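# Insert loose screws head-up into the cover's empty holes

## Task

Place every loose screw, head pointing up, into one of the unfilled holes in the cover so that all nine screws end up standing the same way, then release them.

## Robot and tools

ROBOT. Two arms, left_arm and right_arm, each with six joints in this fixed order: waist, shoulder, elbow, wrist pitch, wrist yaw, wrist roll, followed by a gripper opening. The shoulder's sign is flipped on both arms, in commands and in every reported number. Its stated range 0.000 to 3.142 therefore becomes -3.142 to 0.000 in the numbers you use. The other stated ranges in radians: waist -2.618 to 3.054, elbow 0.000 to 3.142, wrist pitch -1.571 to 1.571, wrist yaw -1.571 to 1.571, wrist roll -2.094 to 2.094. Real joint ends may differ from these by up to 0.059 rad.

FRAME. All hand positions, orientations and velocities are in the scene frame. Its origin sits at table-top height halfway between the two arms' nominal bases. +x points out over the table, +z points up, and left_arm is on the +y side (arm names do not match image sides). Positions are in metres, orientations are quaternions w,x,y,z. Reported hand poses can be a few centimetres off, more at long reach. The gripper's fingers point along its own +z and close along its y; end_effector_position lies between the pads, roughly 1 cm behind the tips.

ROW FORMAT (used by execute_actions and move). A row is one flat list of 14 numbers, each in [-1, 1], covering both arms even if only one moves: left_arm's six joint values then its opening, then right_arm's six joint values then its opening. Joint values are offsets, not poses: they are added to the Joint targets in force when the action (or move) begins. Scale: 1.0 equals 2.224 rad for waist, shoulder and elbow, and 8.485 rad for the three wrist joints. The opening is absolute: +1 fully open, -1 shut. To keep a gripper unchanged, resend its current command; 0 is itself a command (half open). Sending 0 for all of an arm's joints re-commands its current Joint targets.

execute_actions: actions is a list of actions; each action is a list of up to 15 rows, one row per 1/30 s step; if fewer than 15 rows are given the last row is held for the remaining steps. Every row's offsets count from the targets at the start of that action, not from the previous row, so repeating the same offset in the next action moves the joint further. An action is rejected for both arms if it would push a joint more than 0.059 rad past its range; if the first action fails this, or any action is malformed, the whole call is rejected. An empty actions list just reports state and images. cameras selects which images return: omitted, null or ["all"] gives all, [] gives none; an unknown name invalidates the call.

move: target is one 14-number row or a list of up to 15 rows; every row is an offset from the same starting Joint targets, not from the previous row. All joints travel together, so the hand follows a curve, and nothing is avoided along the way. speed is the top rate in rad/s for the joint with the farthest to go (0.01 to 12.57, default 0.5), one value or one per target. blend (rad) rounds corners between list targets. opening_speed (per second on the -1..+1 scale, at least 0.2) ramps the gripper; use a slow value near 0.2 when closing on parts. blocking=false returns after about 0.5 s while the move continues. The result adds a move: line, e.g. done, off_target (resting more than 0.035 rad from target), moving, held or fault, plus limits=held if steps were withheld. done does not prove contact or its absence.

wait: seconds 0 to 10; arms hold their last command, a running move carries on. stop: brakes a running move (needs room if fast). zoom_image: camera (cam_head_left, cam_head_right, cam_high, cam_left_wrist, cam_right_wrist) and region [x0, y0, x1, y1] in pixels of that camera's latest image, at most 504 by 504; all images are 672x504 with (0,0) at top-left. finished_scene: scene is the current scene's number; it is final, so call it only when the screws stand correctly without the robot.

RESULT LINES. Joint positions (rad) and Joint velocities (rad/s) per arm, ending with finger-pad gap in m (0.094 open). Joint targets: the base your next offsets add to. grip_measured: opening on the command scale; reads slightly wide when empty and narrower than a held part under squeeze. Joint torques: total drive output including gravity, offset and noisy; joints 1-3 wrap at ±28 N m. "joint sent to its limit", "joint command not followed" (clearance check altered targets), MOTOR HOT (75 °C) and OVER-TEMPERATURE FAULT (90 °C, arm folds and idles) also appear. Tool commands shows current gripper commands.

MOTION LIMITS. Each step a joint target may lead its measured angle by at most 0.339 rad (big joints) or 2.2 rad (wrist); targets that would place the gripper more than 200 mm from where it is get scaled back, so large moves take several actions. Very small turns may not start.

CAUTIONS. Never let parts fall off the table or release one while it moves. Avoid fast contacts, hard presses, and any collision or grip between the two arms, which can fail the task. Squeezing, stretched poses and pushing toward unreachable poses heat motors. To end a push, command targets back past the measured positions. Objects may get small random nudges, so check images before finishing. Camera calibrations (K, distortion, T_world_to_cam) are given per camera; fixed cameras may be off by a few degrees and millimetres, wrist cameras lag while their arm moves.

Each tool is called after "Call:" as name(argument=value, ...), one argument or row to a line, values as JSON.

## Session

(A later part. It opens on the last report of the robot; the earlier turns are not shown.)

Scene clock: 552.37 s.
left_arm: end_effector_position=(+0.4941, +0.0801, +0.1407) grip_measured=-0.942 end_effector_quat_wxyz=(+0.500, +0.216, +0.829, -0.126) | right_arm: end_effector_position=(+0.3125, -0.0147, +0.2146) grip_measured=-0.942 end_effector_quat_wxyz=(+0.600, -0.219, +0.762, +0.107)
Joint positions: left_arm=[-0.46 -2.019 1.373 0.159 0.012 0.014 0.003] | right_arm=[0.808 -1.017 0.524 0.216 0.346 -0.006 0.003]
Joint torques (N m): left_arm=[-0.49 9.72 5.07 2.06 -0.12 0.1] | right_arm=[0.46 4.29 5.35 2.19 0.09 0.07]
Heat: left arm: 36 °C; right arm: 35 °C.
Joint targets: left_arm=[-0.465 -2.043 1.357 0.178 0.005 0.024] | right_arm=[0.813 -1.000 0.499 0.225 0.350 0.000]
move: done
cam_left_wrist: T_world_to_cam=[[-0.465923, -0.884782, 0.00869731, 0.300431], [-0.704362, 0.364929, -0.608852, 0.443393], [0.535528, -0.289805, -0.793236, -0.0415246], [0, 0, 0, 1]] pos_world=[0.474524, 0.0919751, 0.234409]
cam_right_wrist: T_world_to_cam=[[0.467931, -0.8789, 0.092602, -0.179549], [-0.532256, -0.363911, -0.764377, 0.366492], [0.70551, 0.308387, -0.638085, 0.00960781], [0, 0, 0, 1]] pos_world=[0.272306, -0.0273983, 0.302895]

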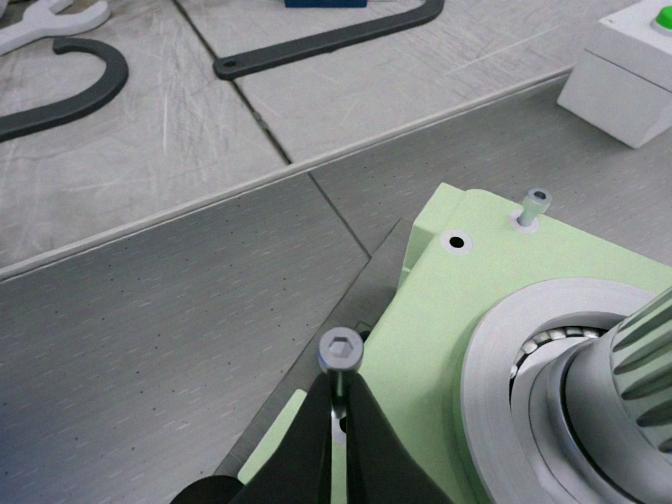

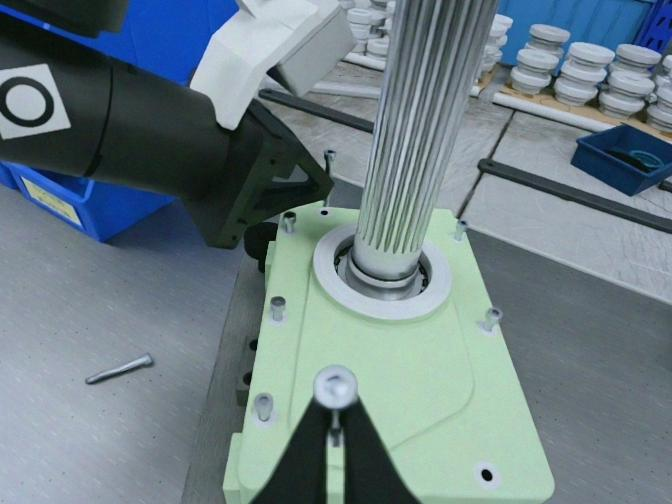

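Call:
move(
  target=[
    [-0.0025,0.045,0.019,-0.007,0,0,-1,0,0,0,0,0,0,-1],
    [-0.0025,0.0034,-0.0076,0,0,0,-1,0,0,0,0,0,0,-1],
  ],
  speed=0.12,
  cameras=["cam_left_wrist","cam_right_wrist"],
)

Call:
zoom_image(
  camera="cam_left_wrist",
  region=[310, 390, 370, 490],
)

Call:
zoom_image(
  camera="cam_right_wrist",
  region=[300, 140, 360, 230],
)

Scene clock: 582.80 s.
left_arm: end_effector_position=(+0.4895, +0.0794, +0.1386) grip_measured=-0.942 end_effector_quat_wxyz=(+0.498, +0.218, +0.830, -0.127) | right_arm: end_effector_position=(+0.3125, -0.0147, +0.2146) grip_measured=-0.942 end_effector_quat_wxyz=(+0.600, -0.219, +0.762, +0.107)
Joint positions: left_arm=[-0.465 -2.009 1.355 0.163 0.012 0.014 0.003] | right_arm=[0.808 -1.017 0.524 0.216 0.346 -0.006 0.003]
Joint torques (N m): left_arm=[-0.34 9.24 5.09 2.02 -0.08 0.09] | right_arm=[0.46 4.27 5.35 2.19 0.1 0.07]
Heat: left arm: 36 °C; right arm: 37 °C.
Joint targets: left_arm=[-0.471 -2.036 1.340 0.178 0.005 0.024] | right_arm=[0.813 -1.000 0.499 0.225 0.350 0.000]
move: done
cam_left_wrist: T_world_to_cam=[[-0.469996, -0.882628, 0.00844826, 0.29947], [-0.705438, 0.369855, -0.60462, 0.438623], [0.53053, -0.290128, -0.796469, -0.0379979], [0, 0, 0, 1]] pos_world=[0.47033, 0.0910691, 0.232406]
cam_right_wrist: T_world_to_cam=[[0.467931, -0.8789, 0.092602, -0.179549], [-0.532256, -0.363911, -0.764377, 0.366492], [0.70551, 0.308387, -0.638085, 0.00960781], [0, 0, 0, 1]] pos_world=[0.272306, -0.0273983, 0.302895]

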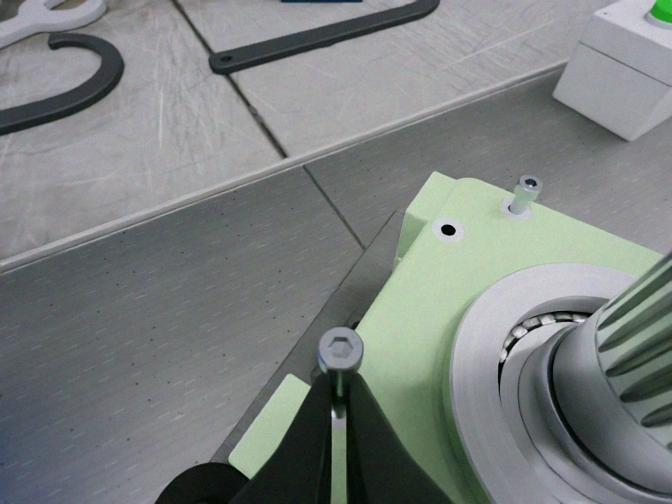

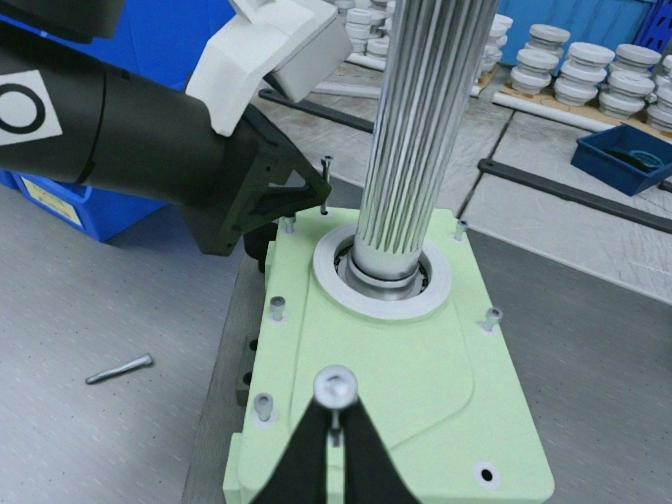

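Scaled by 5.040 (camera's finer frame: 960x720).

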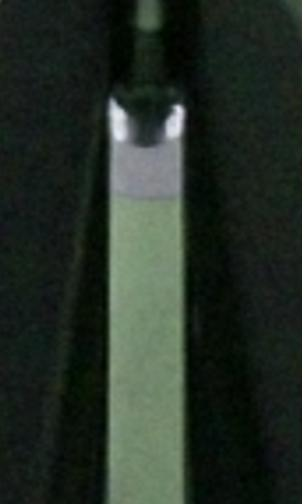

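Scaled by 5.600 (camera's finer frame: 960x720).

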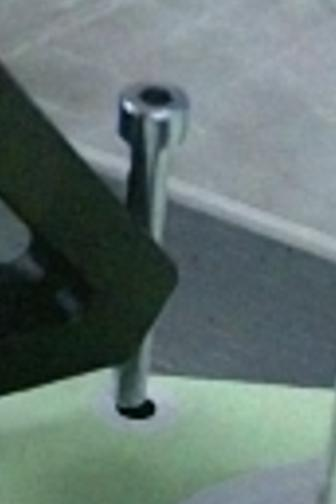

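Call:
move(
  target=[
    [0,0,0,-0.003,0,0,-1,0,0,0,0,0,0,-1],
    [0,-0.0076,0,-0.003,0,0,-1,0,0,0,0,0,0,-1],
  ],
  speed=0.05,
  cameras=["cam_left_wrist","cam_right_wrist"],
)

Call:
zoom_image(
  camera="cam_left_wrist",
  region=[310, 390, 370, 490],
)

Call:
zoom_image(
  camera="cam_right_wrist",
  region=[300, 140, 360, 230],
)

Scene clock: 602.50 s.
left_arm: end_effector_position=(+0.4901, +0.0791, +0.1371) grip_measured=-0.942 end_effector_quat_wxyz=(+0.498, +0.218, +0.830, -0.127) | right_arm: end_effector_position=(+0.3125, -0.0147, +0.2146) grip_measured=-0.942 end_effector_quat_wxyz=(+0.600, -0.219, +0.762, +0.107)
Joint positions: left_arm=[-0.465 -2.014 1.355 0.168 0.012 0.014 0.003] | right_arm=[0.808 -1.017 0.524 0.216 0.346 -0.006 0.003]
Joint torques (N m): left_arm=[-0.5 8.28 5.12 1.75 -0.1 0.08] | right_arm=[0.47 4.27 5.35 2.19 0.1 0.07]
Heat: left arm: 36 °C; right arm: 38 °C.
Joint targets: left_arm=[-0.471 -2.052 1.340 0.153 0.005 0.024] | right_arm=[0.813 -1.000 0.499 0.225 0.350 0.000]
move: off_target (left_arm); left_arm: the shoulder is farthest, 0.039 rad from its target
cam_left_wrist: T_world_to_cam=[[-0.469974, -0.88264, 0.00840257, 0.299501], [-0.705237, 0.369755, -0.604914, 0.438233], [0.530815, -0.29022, -0.796246, -0.0397748], [0, 0, 0, 1]] pos_world=[0.470929, 0.0907692, 0.230906]
cam_right_wrist: T_world_to_cam=[[0.467931, -0.8789, 0.092602, -0.179549], [-0.532256, -0.363911, -0.764377, 0.366492], [0.70551, 0.308387, -0.638085, 0.00960781], [0, 0, 0, 1]] pos_world=[0.272306, -0.0273983, 0.302895]

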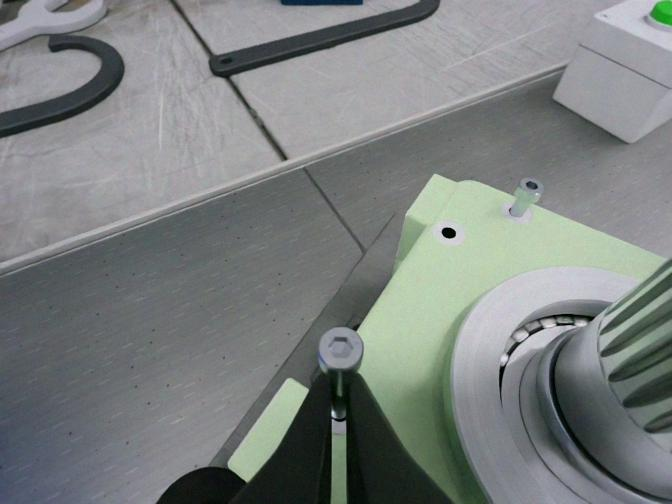

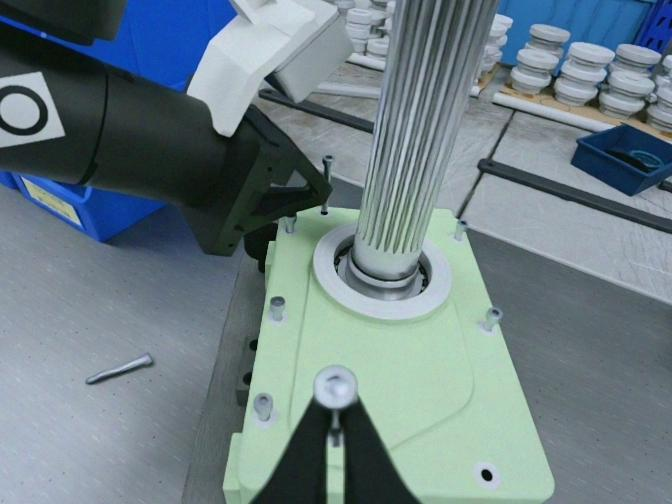

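Scaled by 5.040 (camera's finer frame: 960x720).

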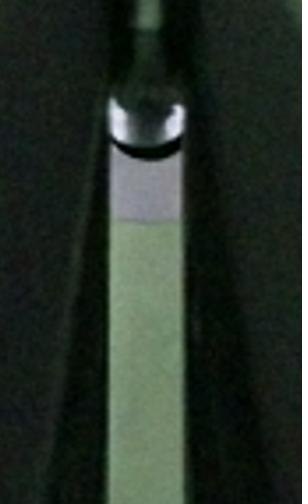

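Scaled by 5.600 (camera's finer frame: 960x720).

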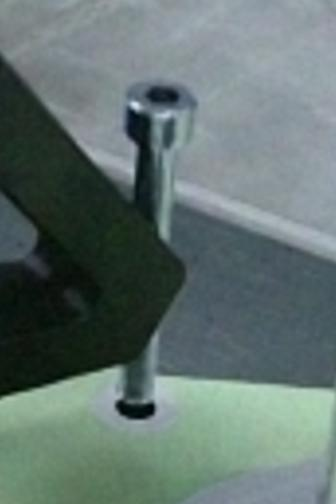

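Call:
move(
  target=[0,0,0,-0.0035,0,0,-1,0,0,0,0,0,0,-1],
  speed=0.05,
  cameras=["cam_left_wrist","cam_right_wrist"],
)

Call:
zoom_image(
  camera="cam_left_wrist",
  region=[310, 390, 370, 490],
)

Call:
zoom_image(
  camera="cam_right_wrist",
  region=[300, 140, 360, 230],
)

Scene clock: 621.67 s.
left_arm: end_effector_position=(+0.4901, +0.0791, +0.1372) grip_measured=-0.942 end_effector_quat_wxyz=(+0.498, +0.218, +0.830, -0.127) | right_arm: end_effector_position=(+0.3125, -0.0147, +0.2146) grip_measured=-0.942 end_effector_quat_wxyz=(+0.600, -0.219, +0.762, +0.107)
Joint positions: left_arm=[-0.465 -2.014 1.355 0.168 0.012 0.014 0.003] | right_arm=[0.808 -1.017 0.524 0.216 0.346 -0.006 0.003]
Joint torques (N m): left_arm=[-0.43 8.08 5.08 1.45 -0.09 0.07] | right_arm=[0.46 4.26 5.35 2.19 0.1 0.07]
Heat: left arm: 36 °C; right arm: 39 °C.
Joint targets: left_arm=[-0.471 -2.052 1.340 0.123 0.005 0.024] | right_arm=[0.813 -1.000 0.499 0.225 0.350 0.000]
move: off_target (left_arm); left_arm: the wrist pitch is farthest, 0.045 rad from its target
cam_left_wrist: T_world_to_cam=[[-0.470001, -0.882626, 0.00842784, 0.299505], [-0.704986, 0.369627, -0.605286, 0.438273], [0.531126, -0.290426, -0.795963, -0.039888], [0, 0, 0, 1]] pos_world=[0.470929, 0.0907694, 0.231007]
cam_right_wrist: T_world_to_cam=[[0.467931, -0.8789, 0.092602, -0.179549], [-0.532256, -0.363911, -0.764377, 0.366492], [0.70551, 0.308387, -0.638085, 0.00960781], [0, 0, 0, 1]] pos_world=[0.272306, -0.0273983, 0.302895]

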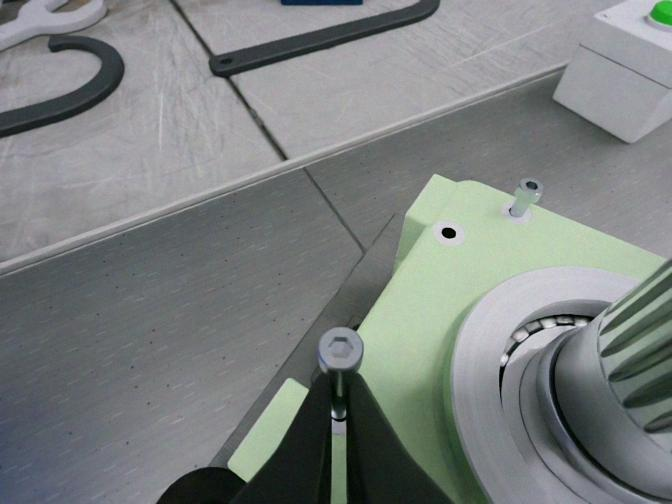

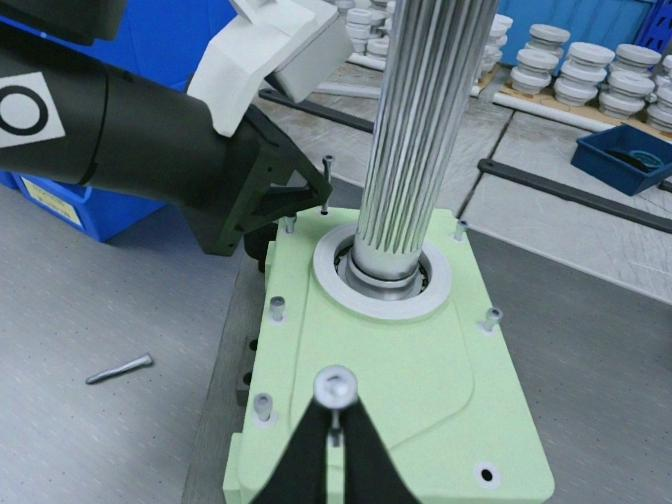

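Scaled by 5.040 (camera's finer frame: 960x720).

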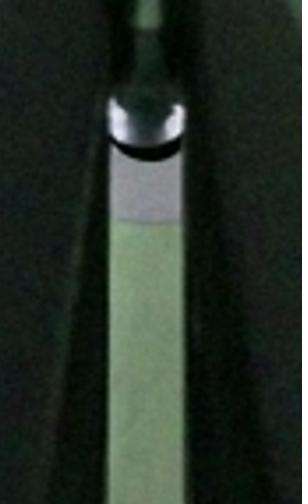

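Scaled by 5.600 (camera's finer frame: 960x720).

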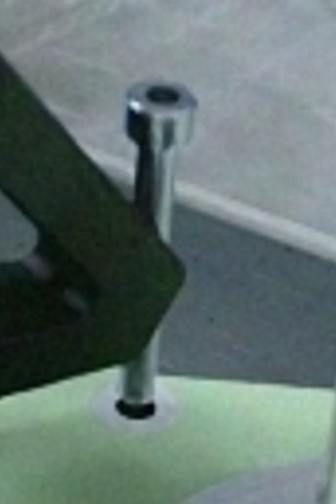

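Call:
move(
  target=[
    [0,0.039,0,0.0,0,0,-1,0,0,0,0,0,0,-1],
    [-0.0006,0.039,0,0.0014,0,0,-1,0,0,0,0,0,0,-1],
  ],
  speed=0.08,
  cameras=["cam_left_wrist","cam_right_wrist"],
)

Call:
zoom_image(
  camera="cam_left_wrist",
  region=[310, 390, 370, 490],
)

Call:
zoom_image(
  camera="cam_right_wrist",
  region=[300, 140, 360, 230],
)

Scene clock: 648.67 s.
left_arm: end_effector_position=(+0.4884, +0.0800, +0.1383) grip_measured=-0.942 end_effector_quat_wxyz=(+0.495, +0.218, +0.831, -0.126) | right_arm: end_effector_position=(+0.3125, -0.0147, +0.2146) grip_measured=-0.942 end_effector_quat_wxyz=(+0.600, -0.219, +0.762, +0.107)
Joint positions: left_arm=[-0.465 -2.006 1.355 0.153 0.012 0.014 0.003] | right_arm=[0.808 -1.017 0.524 0.216 0.346 -0.006 0.003]
Joint torques (N m): left_arm=[-0.57 15.53 5.14 1.69 -0.09 0.11] | right_arm=[0.46 4.27 5.35 2.19 0.1 0.08]
Heat: left arm: 36 °C; right arm: 40 °C.
Joint targets: left_arm=[-0.472 -1.966 1.340 0.135 0.005 0.024] | right_arm=[0.813 -1.000 0.499 0.225 0.350 0.000]
move: off_target (left_arm); left_arm: the shoulder is farthest, 0.041 rad from its target
cam_left_wrist: T_world_to_cam=[[-0.469893, -0.882684, 0.00837966, 0.299473], [-0.708873, 0.371675, -0.599464, 0.438351], [0.526023, -0.287624, -0.800358, -0.0349391], [0, 0, 0, 1]] pos_world=[0.469834, 0.0913667, 0.232303]
cam_right_wrist: T_world_to_cam=[[0.467931, -0.8789, 0.092602, -0.179549], [-0.532256, -0.363911, -0.764377, 0.366492], [0.70551, 0.308387, -0.638085, 0.00960781], [0, 0, 0, 1]] pos_world=[0.272306, -0.0273983, 0.302895]

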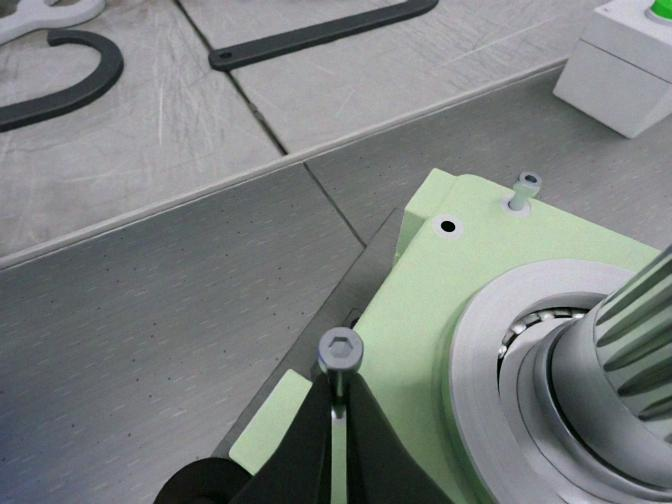

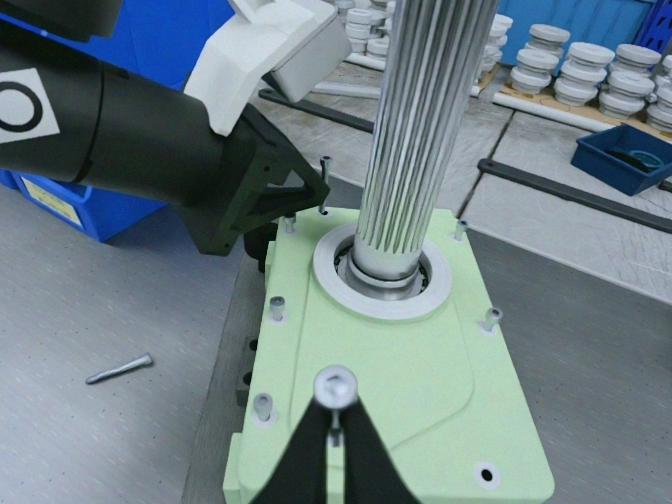

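Scaled by 5.040 (camera's finer frame: 960x720).

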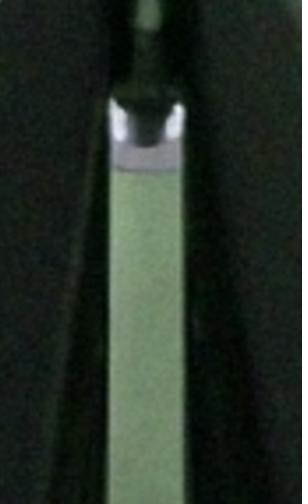

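Scaled by 5.600 (camera's finer frame: 960x720).

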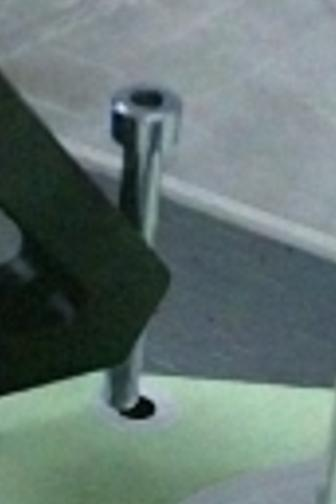

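Call:
move(
  target=[
    [0,0,0,0.0051,0.0019,0,-1,0,0,0,0,0,0,-1],
    [0,-0.0315,0,0.0051,0.0019,0,-1,0,0,0,0,0,0,-1],
  ],
  speed=0.08,
  cameras=["cam_left_wrist","cam_right_wrist"],
)

Call:
zoom_image(
  camera="cam_left_wrist",
  region=[310, 390, 370, 490],
)

Call:
zoom_image(
  camera="cam_right_wrist",
  region=[300, 140, 360, 230],
)

Scene clock: 672.93 s.
left_arm: end_effector_position=(+0.4891, +0.0795, +0.1399) grip_measured=-0.942 end_effector_quat_wxyz=(+0.498, +0.218, +0.830, -0.127) | right_arm: end_effector_position=(+0.3125, -0.0147, +0.2146) grip_measured=-0.942 end_effector_quat_wxyz=(+0.600, -0.219, +0.762, +0.107)
Joint positions: left_arm=[-0.465 -2.006 1.355 0.16 0.012 0.014 0.003] | right_arm=[0.808 -1.017 0.524 0.216 0.346 -0.006 0.003]
Joint torques (N m): left_arm=[-0.57 8.99 5.18 2.09 0.09 0.07] | right_arm=[0.46 4.27 5.37 2.19 0.09 0.07]
Heat: left arm: 37 °C; right arm: 41 °C.
Joint targets: left_arm=[-0.472 -2.036 1.340 0.178 0.021 0.024] | right_arm=[0.813 -1.000 0.499 0.225 0.350 0.000]
move: done
cam_left_wrist: T_world_to_cam=[[-0.470286, -0.882472, 0.00863292, 0.299526], [-0.704939, 0.369754, -0.605263, 0.438978], [0.530935, -0.290732, -0.795979, -0.0369418], [0, 0, 0, 1]] pos_world=[0.469929, 0.0912693, 0.233707]
cam_right_wrist: T_world_to_cam=[[0.467931, -0.8789, 0.092602, -0.179549], [-0.532256, -0.363911, -0.764377, 0.366492], [0.70551, 0.308387, -0.638085, 0.00960781], [0, 0, 0, 1]] pos_world=[0.272306, -0.0273983, 0.302895]

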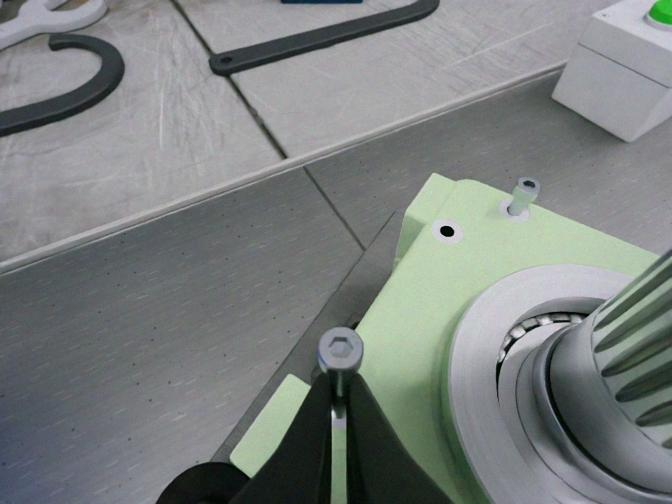

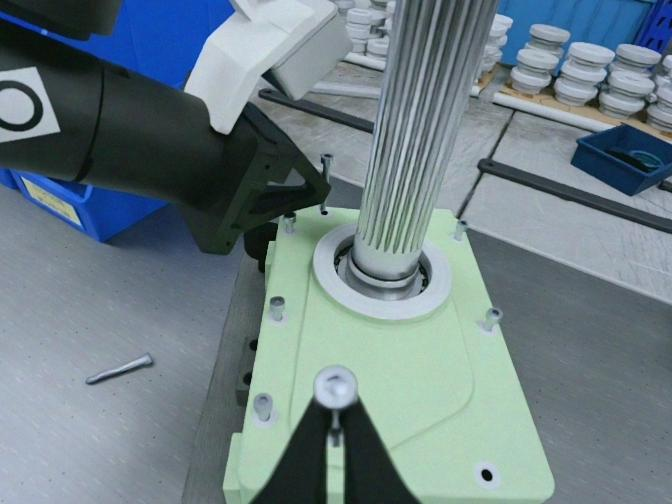

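Scaled by 5.040 (camera's finer frame: 960x720).

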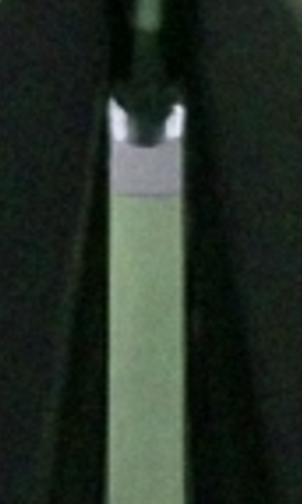

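Scaled by 5.600 (camera's finer frame: 960x720).

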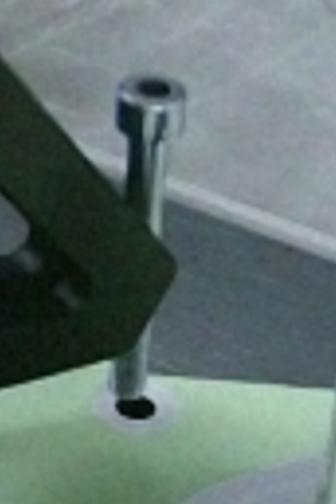

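Call:
move(
  target=[0,0,0,0.0005,0.0007,0,-1,0,0,0,0,0,0,-1],
  speed=0.05,
  cameras=["cam_left_wrist","cam_right_wrist"],
)

Call:
zoom_image(
  camera="cam_left_wrist",
  region=[310, 390, 370, 490],
)

Call:
zoom_image(
  camera="cam_right_wrist",
  region=[300, 140, 360, 230],
)

Scene clock: 686.63 s.
left_arm: end_effector_position=(+0.4890, +0.0785, +0.1408) grip_measured=-0.942 end_effector_quat_wxyz=(+0.499, +0.219, +0.828, -0.130) | right_arm: end_effector_position=(+0.3125, -0.0147, +0.2146) grip_measured=-0.942 end_effector_quat_wxyz=(+0.600, -0.219, +0.762, +0.107)
Joint positions: left_arm=[-0.465 -2.006 1.355 0.164 0.017 0.014 0.003] | right_arm=[0.808 -1.017 0.524 0.216 0.346 -0.006 0.003]
Joint torques (N m): left_arm=[-0.54 9.03 5.23 2.04 0.11 0.1] | right_arm=[0.46 4.27 5.35 2.19 0.09 0.07]
Heat: left arm: 37 °C; right arm: 41 °C.
Joint targets: left_arm=[-0.472 -2.036 1.340 0.182 0.027 0.024] | right_arm=[0.813 -1.000 0.499 0.225 0.350 0.000]
move: done
cam_left_wrist: T_world_to_cam=[[-0.474463, -0.880205, 0.0111305, 0.300066], [-0.701862, 0.370638, -0.608291, 0.438728], [0.531295, -0.296424, -0.793636, -0.0365755], [0, 0, 0, 1]] pos_world=[0.469729, 0.0906686, 0.234507]
cam_right_wrist: T_world_to_cam=[[0.467931, -0.8789, 0.092602, -0.179549], [-0.532256, -0.363911, -0.764377, 0.366492], [0.70551, 0.308387, -0.638085, 0.00960781], [0, 0, 0, 1]] pos_world=[0.272306, -0.0273983, 0.302895]

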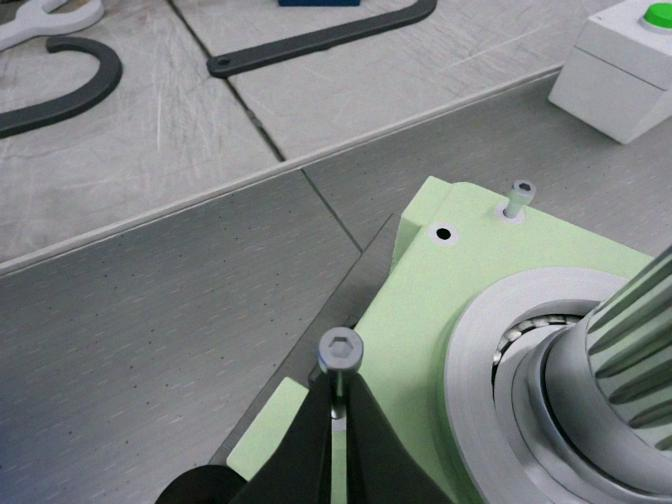

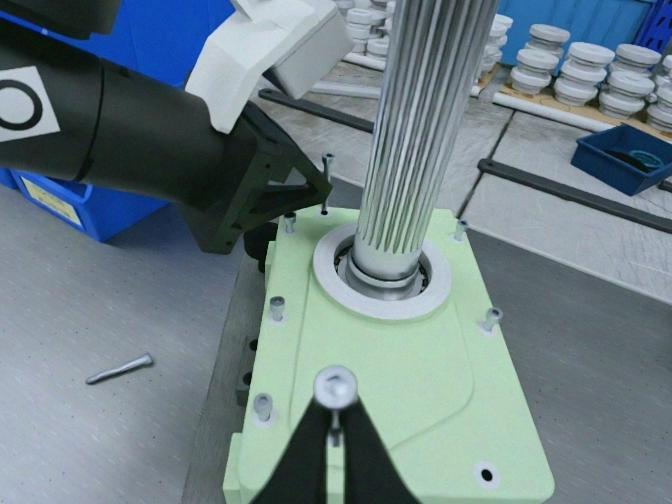

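Scaled by 5.040 (camera's finer frame: 960x720).

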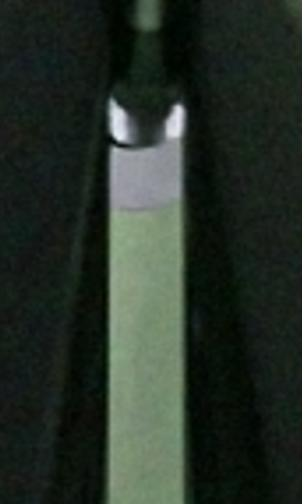

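Scaled by 5.600 (camera's finer frame: 960x720).

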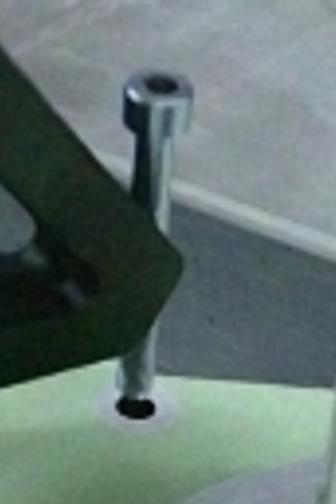

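Call:
move(
  target=[
    [0,0,0,-0.0035,0,0,-1,0,0,0,0,0,0,-1],
    [0,-0.0045,0,-0.0035,0,0,-1,0,0,0,0,0,0,-1],
  ],
  speed=0.05,
  cameras=["cam_left_wrist","cam_right_wrist"],
)

Call:
zoom_image(
  camera="cam_left_wrist",
  region=[310, 390, 370, 490],
)

Call:
zoom_image(
  camera="cam_right_wrist",
  region=[300, 140, 360, 230],
)

Scene clock: 702.43 s.
left_arm: end_effector_position=(+0.4892, +0.0782, +0.1374) grip_measured=-0.942 end_effector_quat_wxyz=(+0.497, +0.220, +0.830, -0.129) | right_arm: end_effector_position=(+0.3125, -0.0147, +0.2146) grip_measured=-0.942 end_effector_quat_wxyz=(+0.600, -0.219, +0.762, +0.107)
Joint positions: left_arm=[-0.465 -2.012 1.355 0.165 0.019 0.014 0.003] | right_arm=[0.808 -1.017 0.524 0.216 0.346 -0.006 0.003]
Joint torques (N m): left_arm=[-0.66 8.79 5.16 1.77 0.11 0.05] | right_arm=[0.46 4.27 5.35 2.2 0.09 0.07]
Heat: left arm: 37 °C; right arm: 42 °C.
Joint targets: left_arm=[-0.472 -2.046 1.340 0.153 0.027 0.024] | right_arm=[0.813 -1.000 0.499 0.225 0.350 0.000]
move: done
cam_left_wrist: T_world_to_cam=[[-0.475263, -0.879766, 0.0116767, 0.300156], [-0.704323, 0.372465, -0.604316, 0.437464], [0.527308, -0.295433, -0.796659, -0.0371024], [0, 0, 0, 1]] pos_world=[0.470333, 0.0901663, 0.231304]
cam_right_wrist: T_world_to_cam=[[0.467931, -0.8789, 0.092602, -0.179549], [-0.532256, -0.363911, -0.764377, 0.366492], [0.70551, 0.308387, -0.638085, 0.00960781], [0, 0, 0, 1]] pos_world=[0.272306, -0.0273983, 0.302895]

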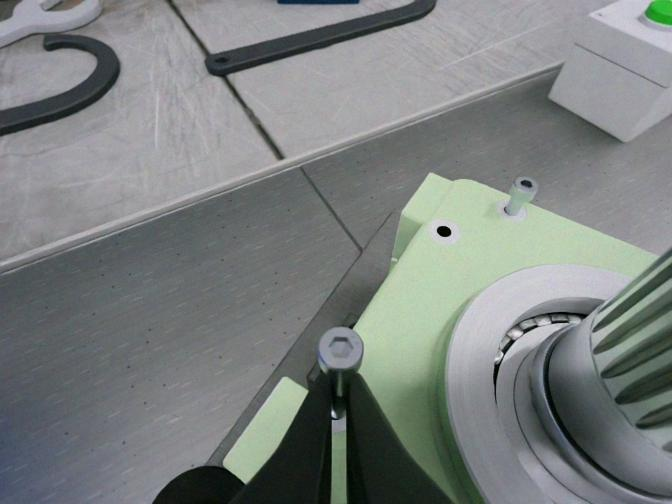

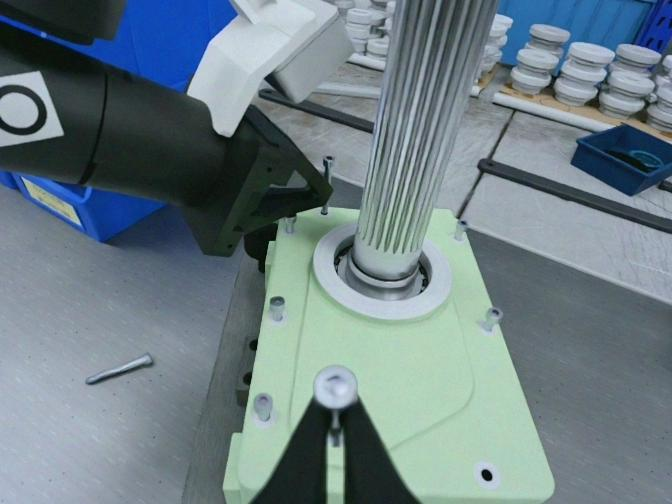

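Scaled by 5.040 (camera's finer frame: 960x720).

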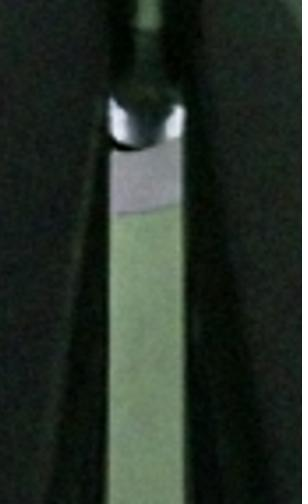

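Scaled by 5.600 (camera's finer frame: 960x720).

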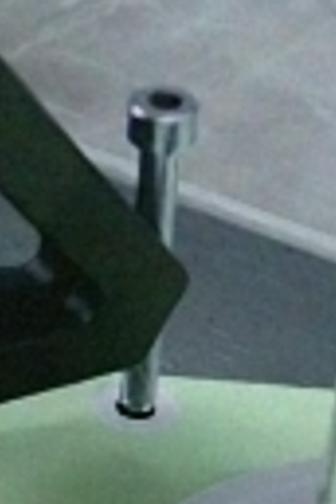

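Call:
zoom_image(
  camera="cam_left_wrist",
  region=[322, 400, 352, 440],
)

Call:
zoom_image(
  camera="cam_right_wrist",
  region=[310, 195, 340, 225],
)

Scaled by 12.600 (camera's finer frame: 960x720).

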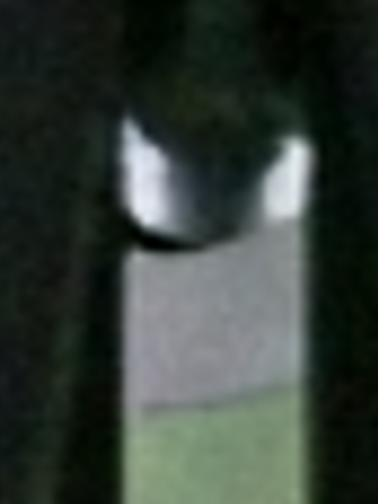

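Scaled by 16.800 (camera's finer frame: 960x720).

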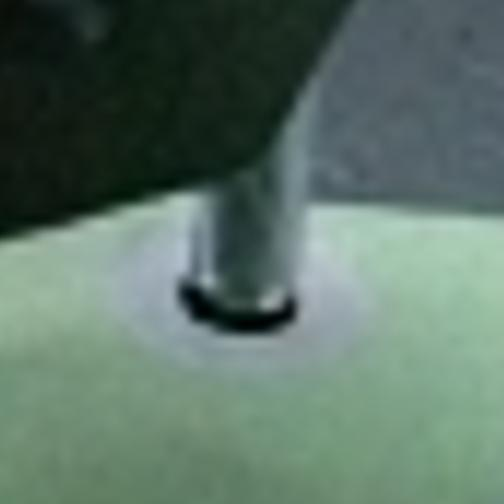

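Call:
move(
  target=[
    [0,0.0387,0,0,0,0,-1,0,0,0,0,0,0,-1],
    [0,0.0387,0,0.0039,-0.0023,0,-1,0,0,0,0,0,0,-1],
    [0,0.0045,0,0.0039,-0.0023,0,-1,0,0,0,0,0,0,-1],
  ],
  speed=0.08,
  cameras=["cam_left_wrist","cam_right_wrist"],
)

Call:
zoom_image(
  camera="cam_left_wrist",
  region=[322, 400, 352, 440],
)

Call:
zoom_image(
  camera="cam_right_wrist",
  region=[310, 195, 340, 225],
)

Scene clock: 745.20 s.
left_arm: end_effector_position=(+0.4899, +0.0786, +0.1409) grip_measured=-0.942 end_effector_quat_wxyz=(+0.501, +0.218, +0.828, -0.129) | right_arm: end_effector_position=(+0.3125, -0.0147, +0.2146) grip_measured=-0.942 end_effector_quat_wxyz=(+0.600, -0.219, +0.762, +0.107)
Joint positions: left_arm=[-0.465 -2.008 1.355 0.17 0.015 0.014 0.003] | right_arm=[0.808 -1.017 0.524 0.216 0.346 -0.006 0.003]
Joint torques (N m): left_arm=[-0.64 9.17 5.44 2.02 -0.08 0.07] | right_arm=[0.47 4.27 5.34 2.19 0.09 0.07]
Heat: left arm: 36 °C; right arm: 43 °C.
Joint targets: left_arm=[-0.472 -2.036 1.340 0.186 0.007 0.024] | right_arm=[0.813 -1.000 0.499 0.225 0.350 0.000]
move: done
cam_left_wrist: T_world_to_cam=[[-0.472417, -0.881319, 0.00989843, 0.299819], [-0.700348, 0.368545, -0.611299, 0.439285], [0.535102, -0.295721, -0.791338, -0.03912], [0, 0, 0, 1]] pos_world=[0.470225, 0.0907711, 0.23461]
cam_right_wrist: T_world_to_cam=[[0.467931, -0.8789, 0.092602, -0.179549], [-0.532256, -0.363911, -0.764377, 0.366492], [0.70551, 0.308387, -0.638085, 0.00960781], [0, 0, 0, 1]] pos_world=[0.272306, -0.0273983, 0.302895]

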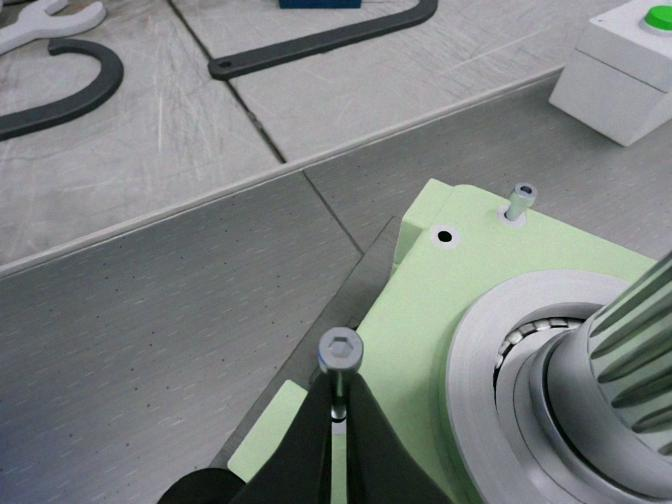

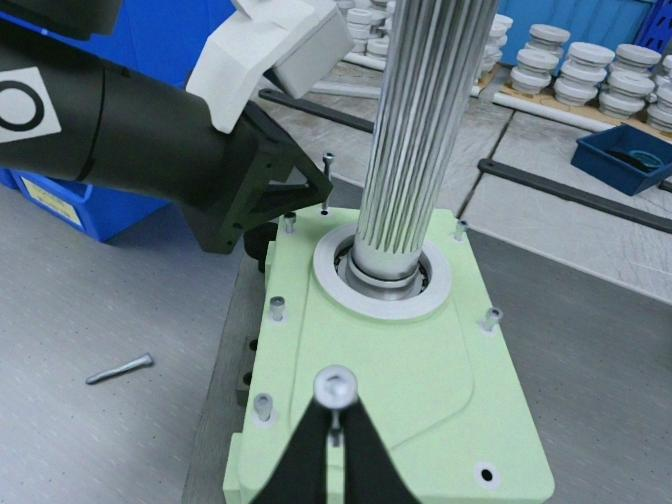

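Scaled by 12.600 (camera's finer frame: 960x720).

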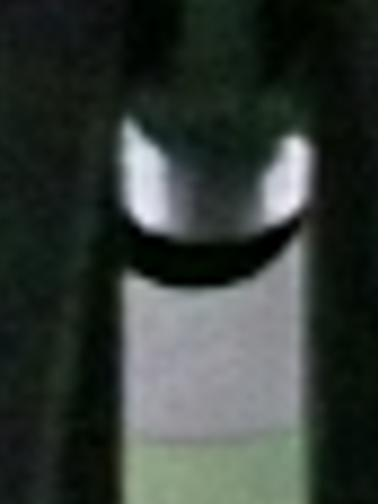

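Scaled by 16.800 (camera's finer frame: 960x720).

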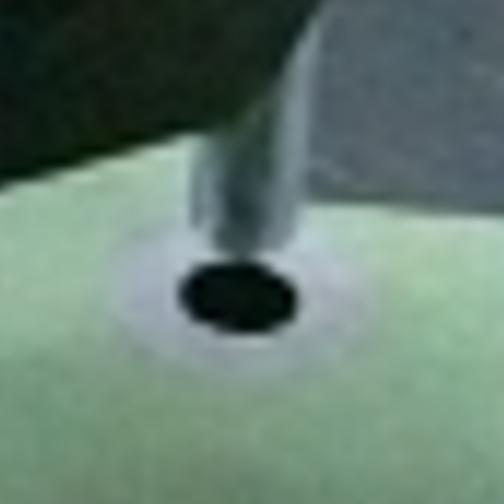

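Call:
move(
  target=[
    [0,0,0,0.0003,-0.0002,0,-1,0,0,0,0,0,0,-1],
    [0,0,0,-0.0031,-0.0002,0,-1,0,0,0,0,0,0,-1],
    [0,-0.0085,0,-0.0031,-0.0002,0,-1,0,0,0,0,0,0,-1],
  ],
  speed=0.05,
  cameras=["cam_left_wrist","cam_right_wrist"],
)

Call:
zoom_image(
  camera="cam_left_wrist",
  region=[322, 400, 352, 440],
)

Call:
zoom_image(
  camera="cam_right_wrist",
  region=[310, 195, 340, 225],
)

Scene clock: 756.60 s.
left_arm: end_effector_position=(+0.4903, +0.0787, +0.1373) grip_measured=-0.942 end_effector_quat_wxyz=(+0.499, +0.218, +0.829, -0.128) | right_arm: end_effector_position=(+0.3125, -0.0147, +0.2146) grip_measured=-0.942 end_effector_quat_wxyz=(+0.600, -0.219, +0.762, +0.107)
Joint positions: left_arm=[-0.465 -2.015 1.355 0.171 0.013 0.014 0.003] | right_arm=[0.808 -1.017 0.524 0.216 0.346 -0.006 0.003]
Joint torques (N m): left_arm=[-0.68 8.2 5.19 1.76 -0.09 0.09] | right_arm=[0.46 4.26 5.35 2.19 0.1 0.07]
Heat: left arm: 37 °C; right arm: 43 °C.
Joint targets: left_arm=[-0.472 -2.055 1.340 0.159 0.006 0.024] | right_arm=[0.813 -1.000 0.499 0.225 0.350 0.000]
move: off_target (left_arm); left_arm: the shoulder is farthest, 0.040 rad from its target
cam_left_wrist: T_world_to_cam=[[-0.471158, -0.882001, 0.00913529, 0.2997], [-0.703706, 0.36963, -0.606771, 0.438218], [0.531797, -0.292314, -0.794824, -0.0403271], [0, 0, 0, 1]] pos_world=[0.471029, 0.0905695, 0.231107]
cam_right_wrist: T_world_to_cam=[[0.467931, -0.8789, 0.092602, -0.179549], [-0.532256, -0.363911, -0.764377, 0.366492], [0.70551, 0.308387, -0.638085, 0.00960781], [0, 0, 0, 1]] pos_world=[0.272306, -0.0273983, 0.302895]

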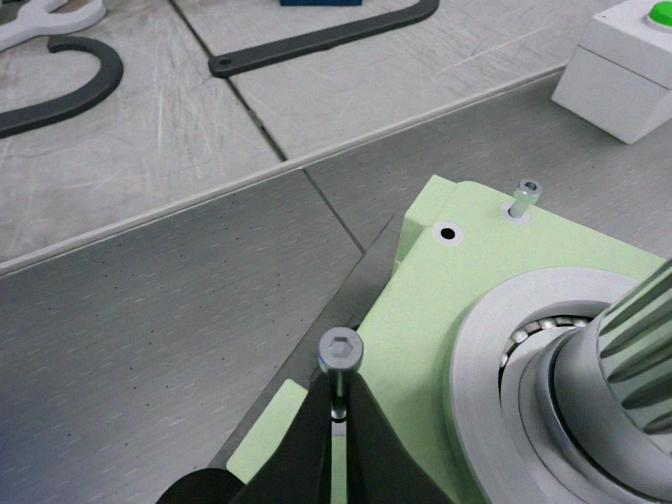

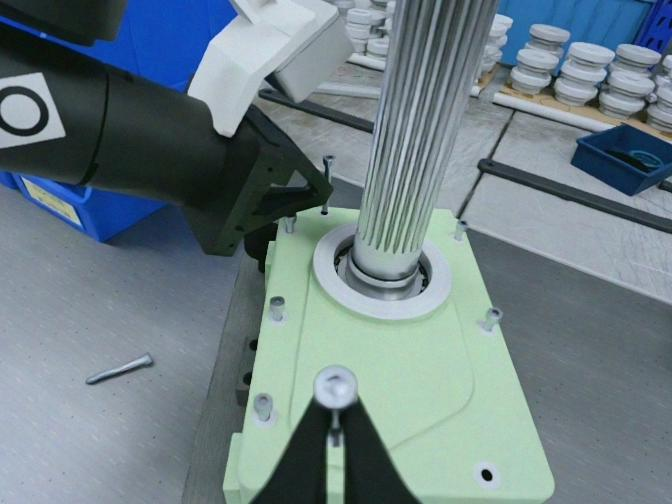

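Scaled by 12.600 (camera's finer frame: 960x720).

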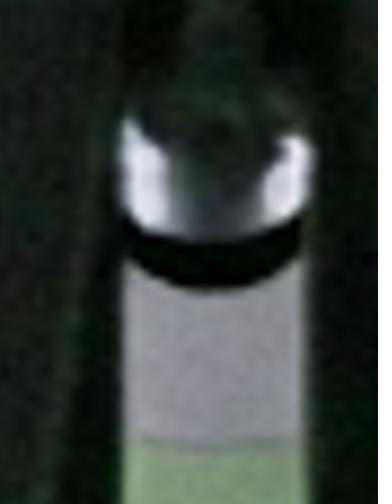

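Scaled by 16.800 (camera's finer frame: 960x720).

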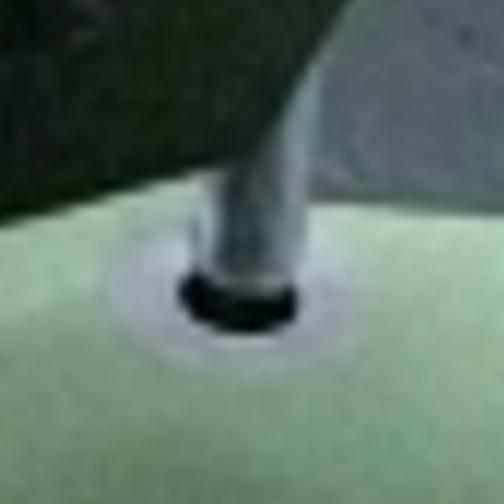

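Call:
move(
  target=[0,-0.0036,0,0,0,0,-1,0,0,0,0,0,0,-1],
  speed=0.05,
  cameras=["cam_left_wrist","cam_right_wrist"],
)

Call:
zoom_image(
  camera="cam_left_wrist",
  region=[322, 400, 352, 440],
)

Call:
zoom_image(
  camera="cam_right_wrist",
  region=[310, 195, 340, 225],
)

Scene clock: 769.23 s.
left_arm: end_effector_position=(+0.4918, +0.0778, +0.1368) grip_measured=-0.942 end_effector_quat_wxyz=(+0.502, +0.218, +0.827, -0.128) | right_arm: end_effector_position=(+0.3125, -0.0147, +0.2146) grip_measured=-0.942 end_effector_quat_wxyz=(+0.600, -0.219, +0.762, +0.107)
Joint positions: left_arm=[-0.465 -2.021 1.355 0.185 0.013 0.014 0.003] | right_arm=[0.808 -1.017 0.524 0.216 0.346 -0.006 0.003]
Joint torques (N m): left_arm=[-0.62 7.95 5.24 1.63 -0.11 0.09] | right_arm=[0.46 4.27 5.35 2.19 0.1 0.07]
Heat: left arm: 37 °C; right arm: 43 °C.
Joint targets: left_arm=[-0.472 -2.063 1.340 0.160 0.006 0.024] | right_arm=[0.813 -1.000 0.499 0.225 0.350 0.000]
move: off_target (left_arm); left_arm: the shoulder is farthest, 0.042 rad from its target
cam_left_wrist: T_world_to_cam=[[-0.471246, -0.881954, 0.00918788, 0.299715], [-0.699626, 0.367441, -0.612789, 0.438267], [0.537075, -0.295203, -0.790193, -0.0447992], [0, 0, 0, 1]] pos_world=[0.471923, 0.0900724, 0.230411]
cam_right_wrist: T_world_to_cam=[[0.467931, -0.8789, 0.092602, -0.179549], [-0.532256, -0.363911, -0.764377, 0.366492], [0.70551, 0.308387, -0.638085, 0.00960781], [0, 0, 0, 1]] pos_world=[0.272306, -0.0273983, 0.302895]

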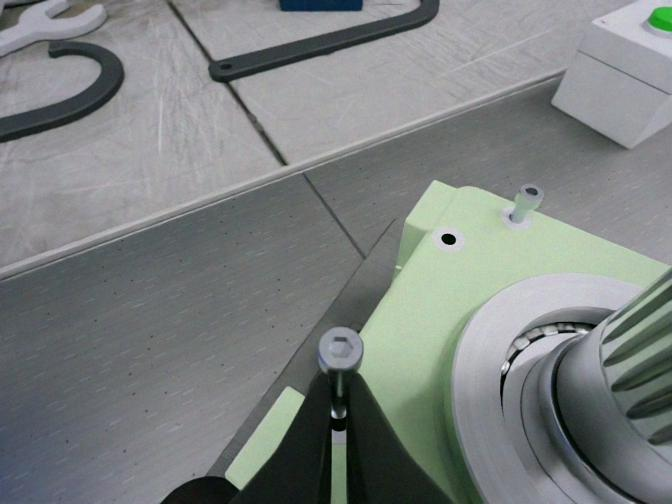

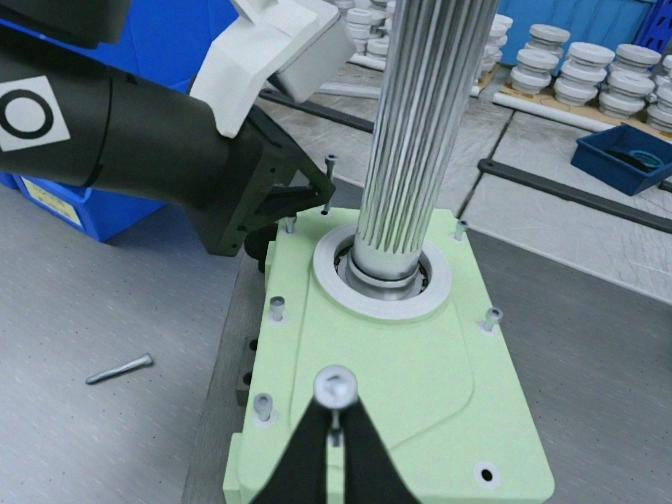

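Scaled by 12.600 (camera's finer frame: 960x720).

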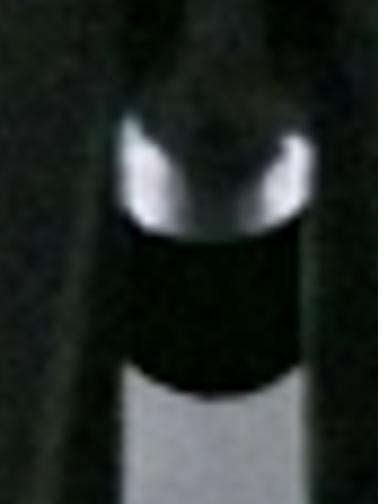

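Scaled by 16.800 (camera's finer frame: 960x720).

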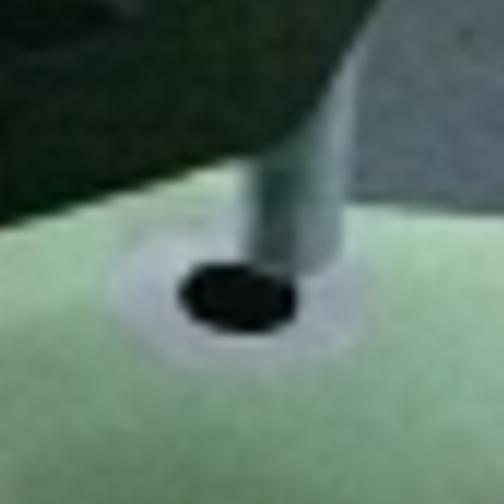

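Call:
zoom_image(
  camera="cam_right_wrist",
  region=[170, 120, 370, 270],
)

Call:
zoom_image(
  camera="cam_head_right",
  region=[300, 150, 400, 250],
)

Call:
zoom_image(
  camera="cam_head_left",
  region=[300, 150, 420, 250],
)

Scaled by 2.520 (camera's finer frame: 960x720).

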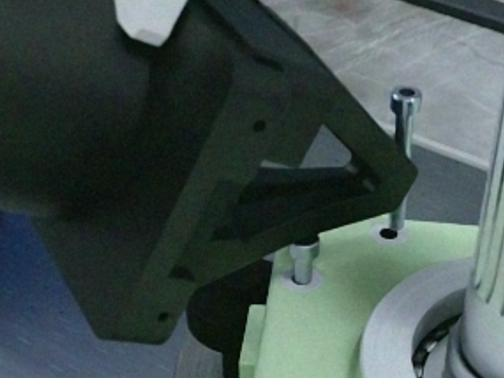

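This scene's latest camera images include none from cam_head_right. They are from: cam_left_wrist, cam_right_wrist. cam_head_right's image comes with the result of a call that names it in "cameras".

This scene's latest camera images include none from cam_head_left. They are from: cam_left_wrist, cam_right_wrist. cam_head_left's image comes with the result of a call that names it in "cameras".


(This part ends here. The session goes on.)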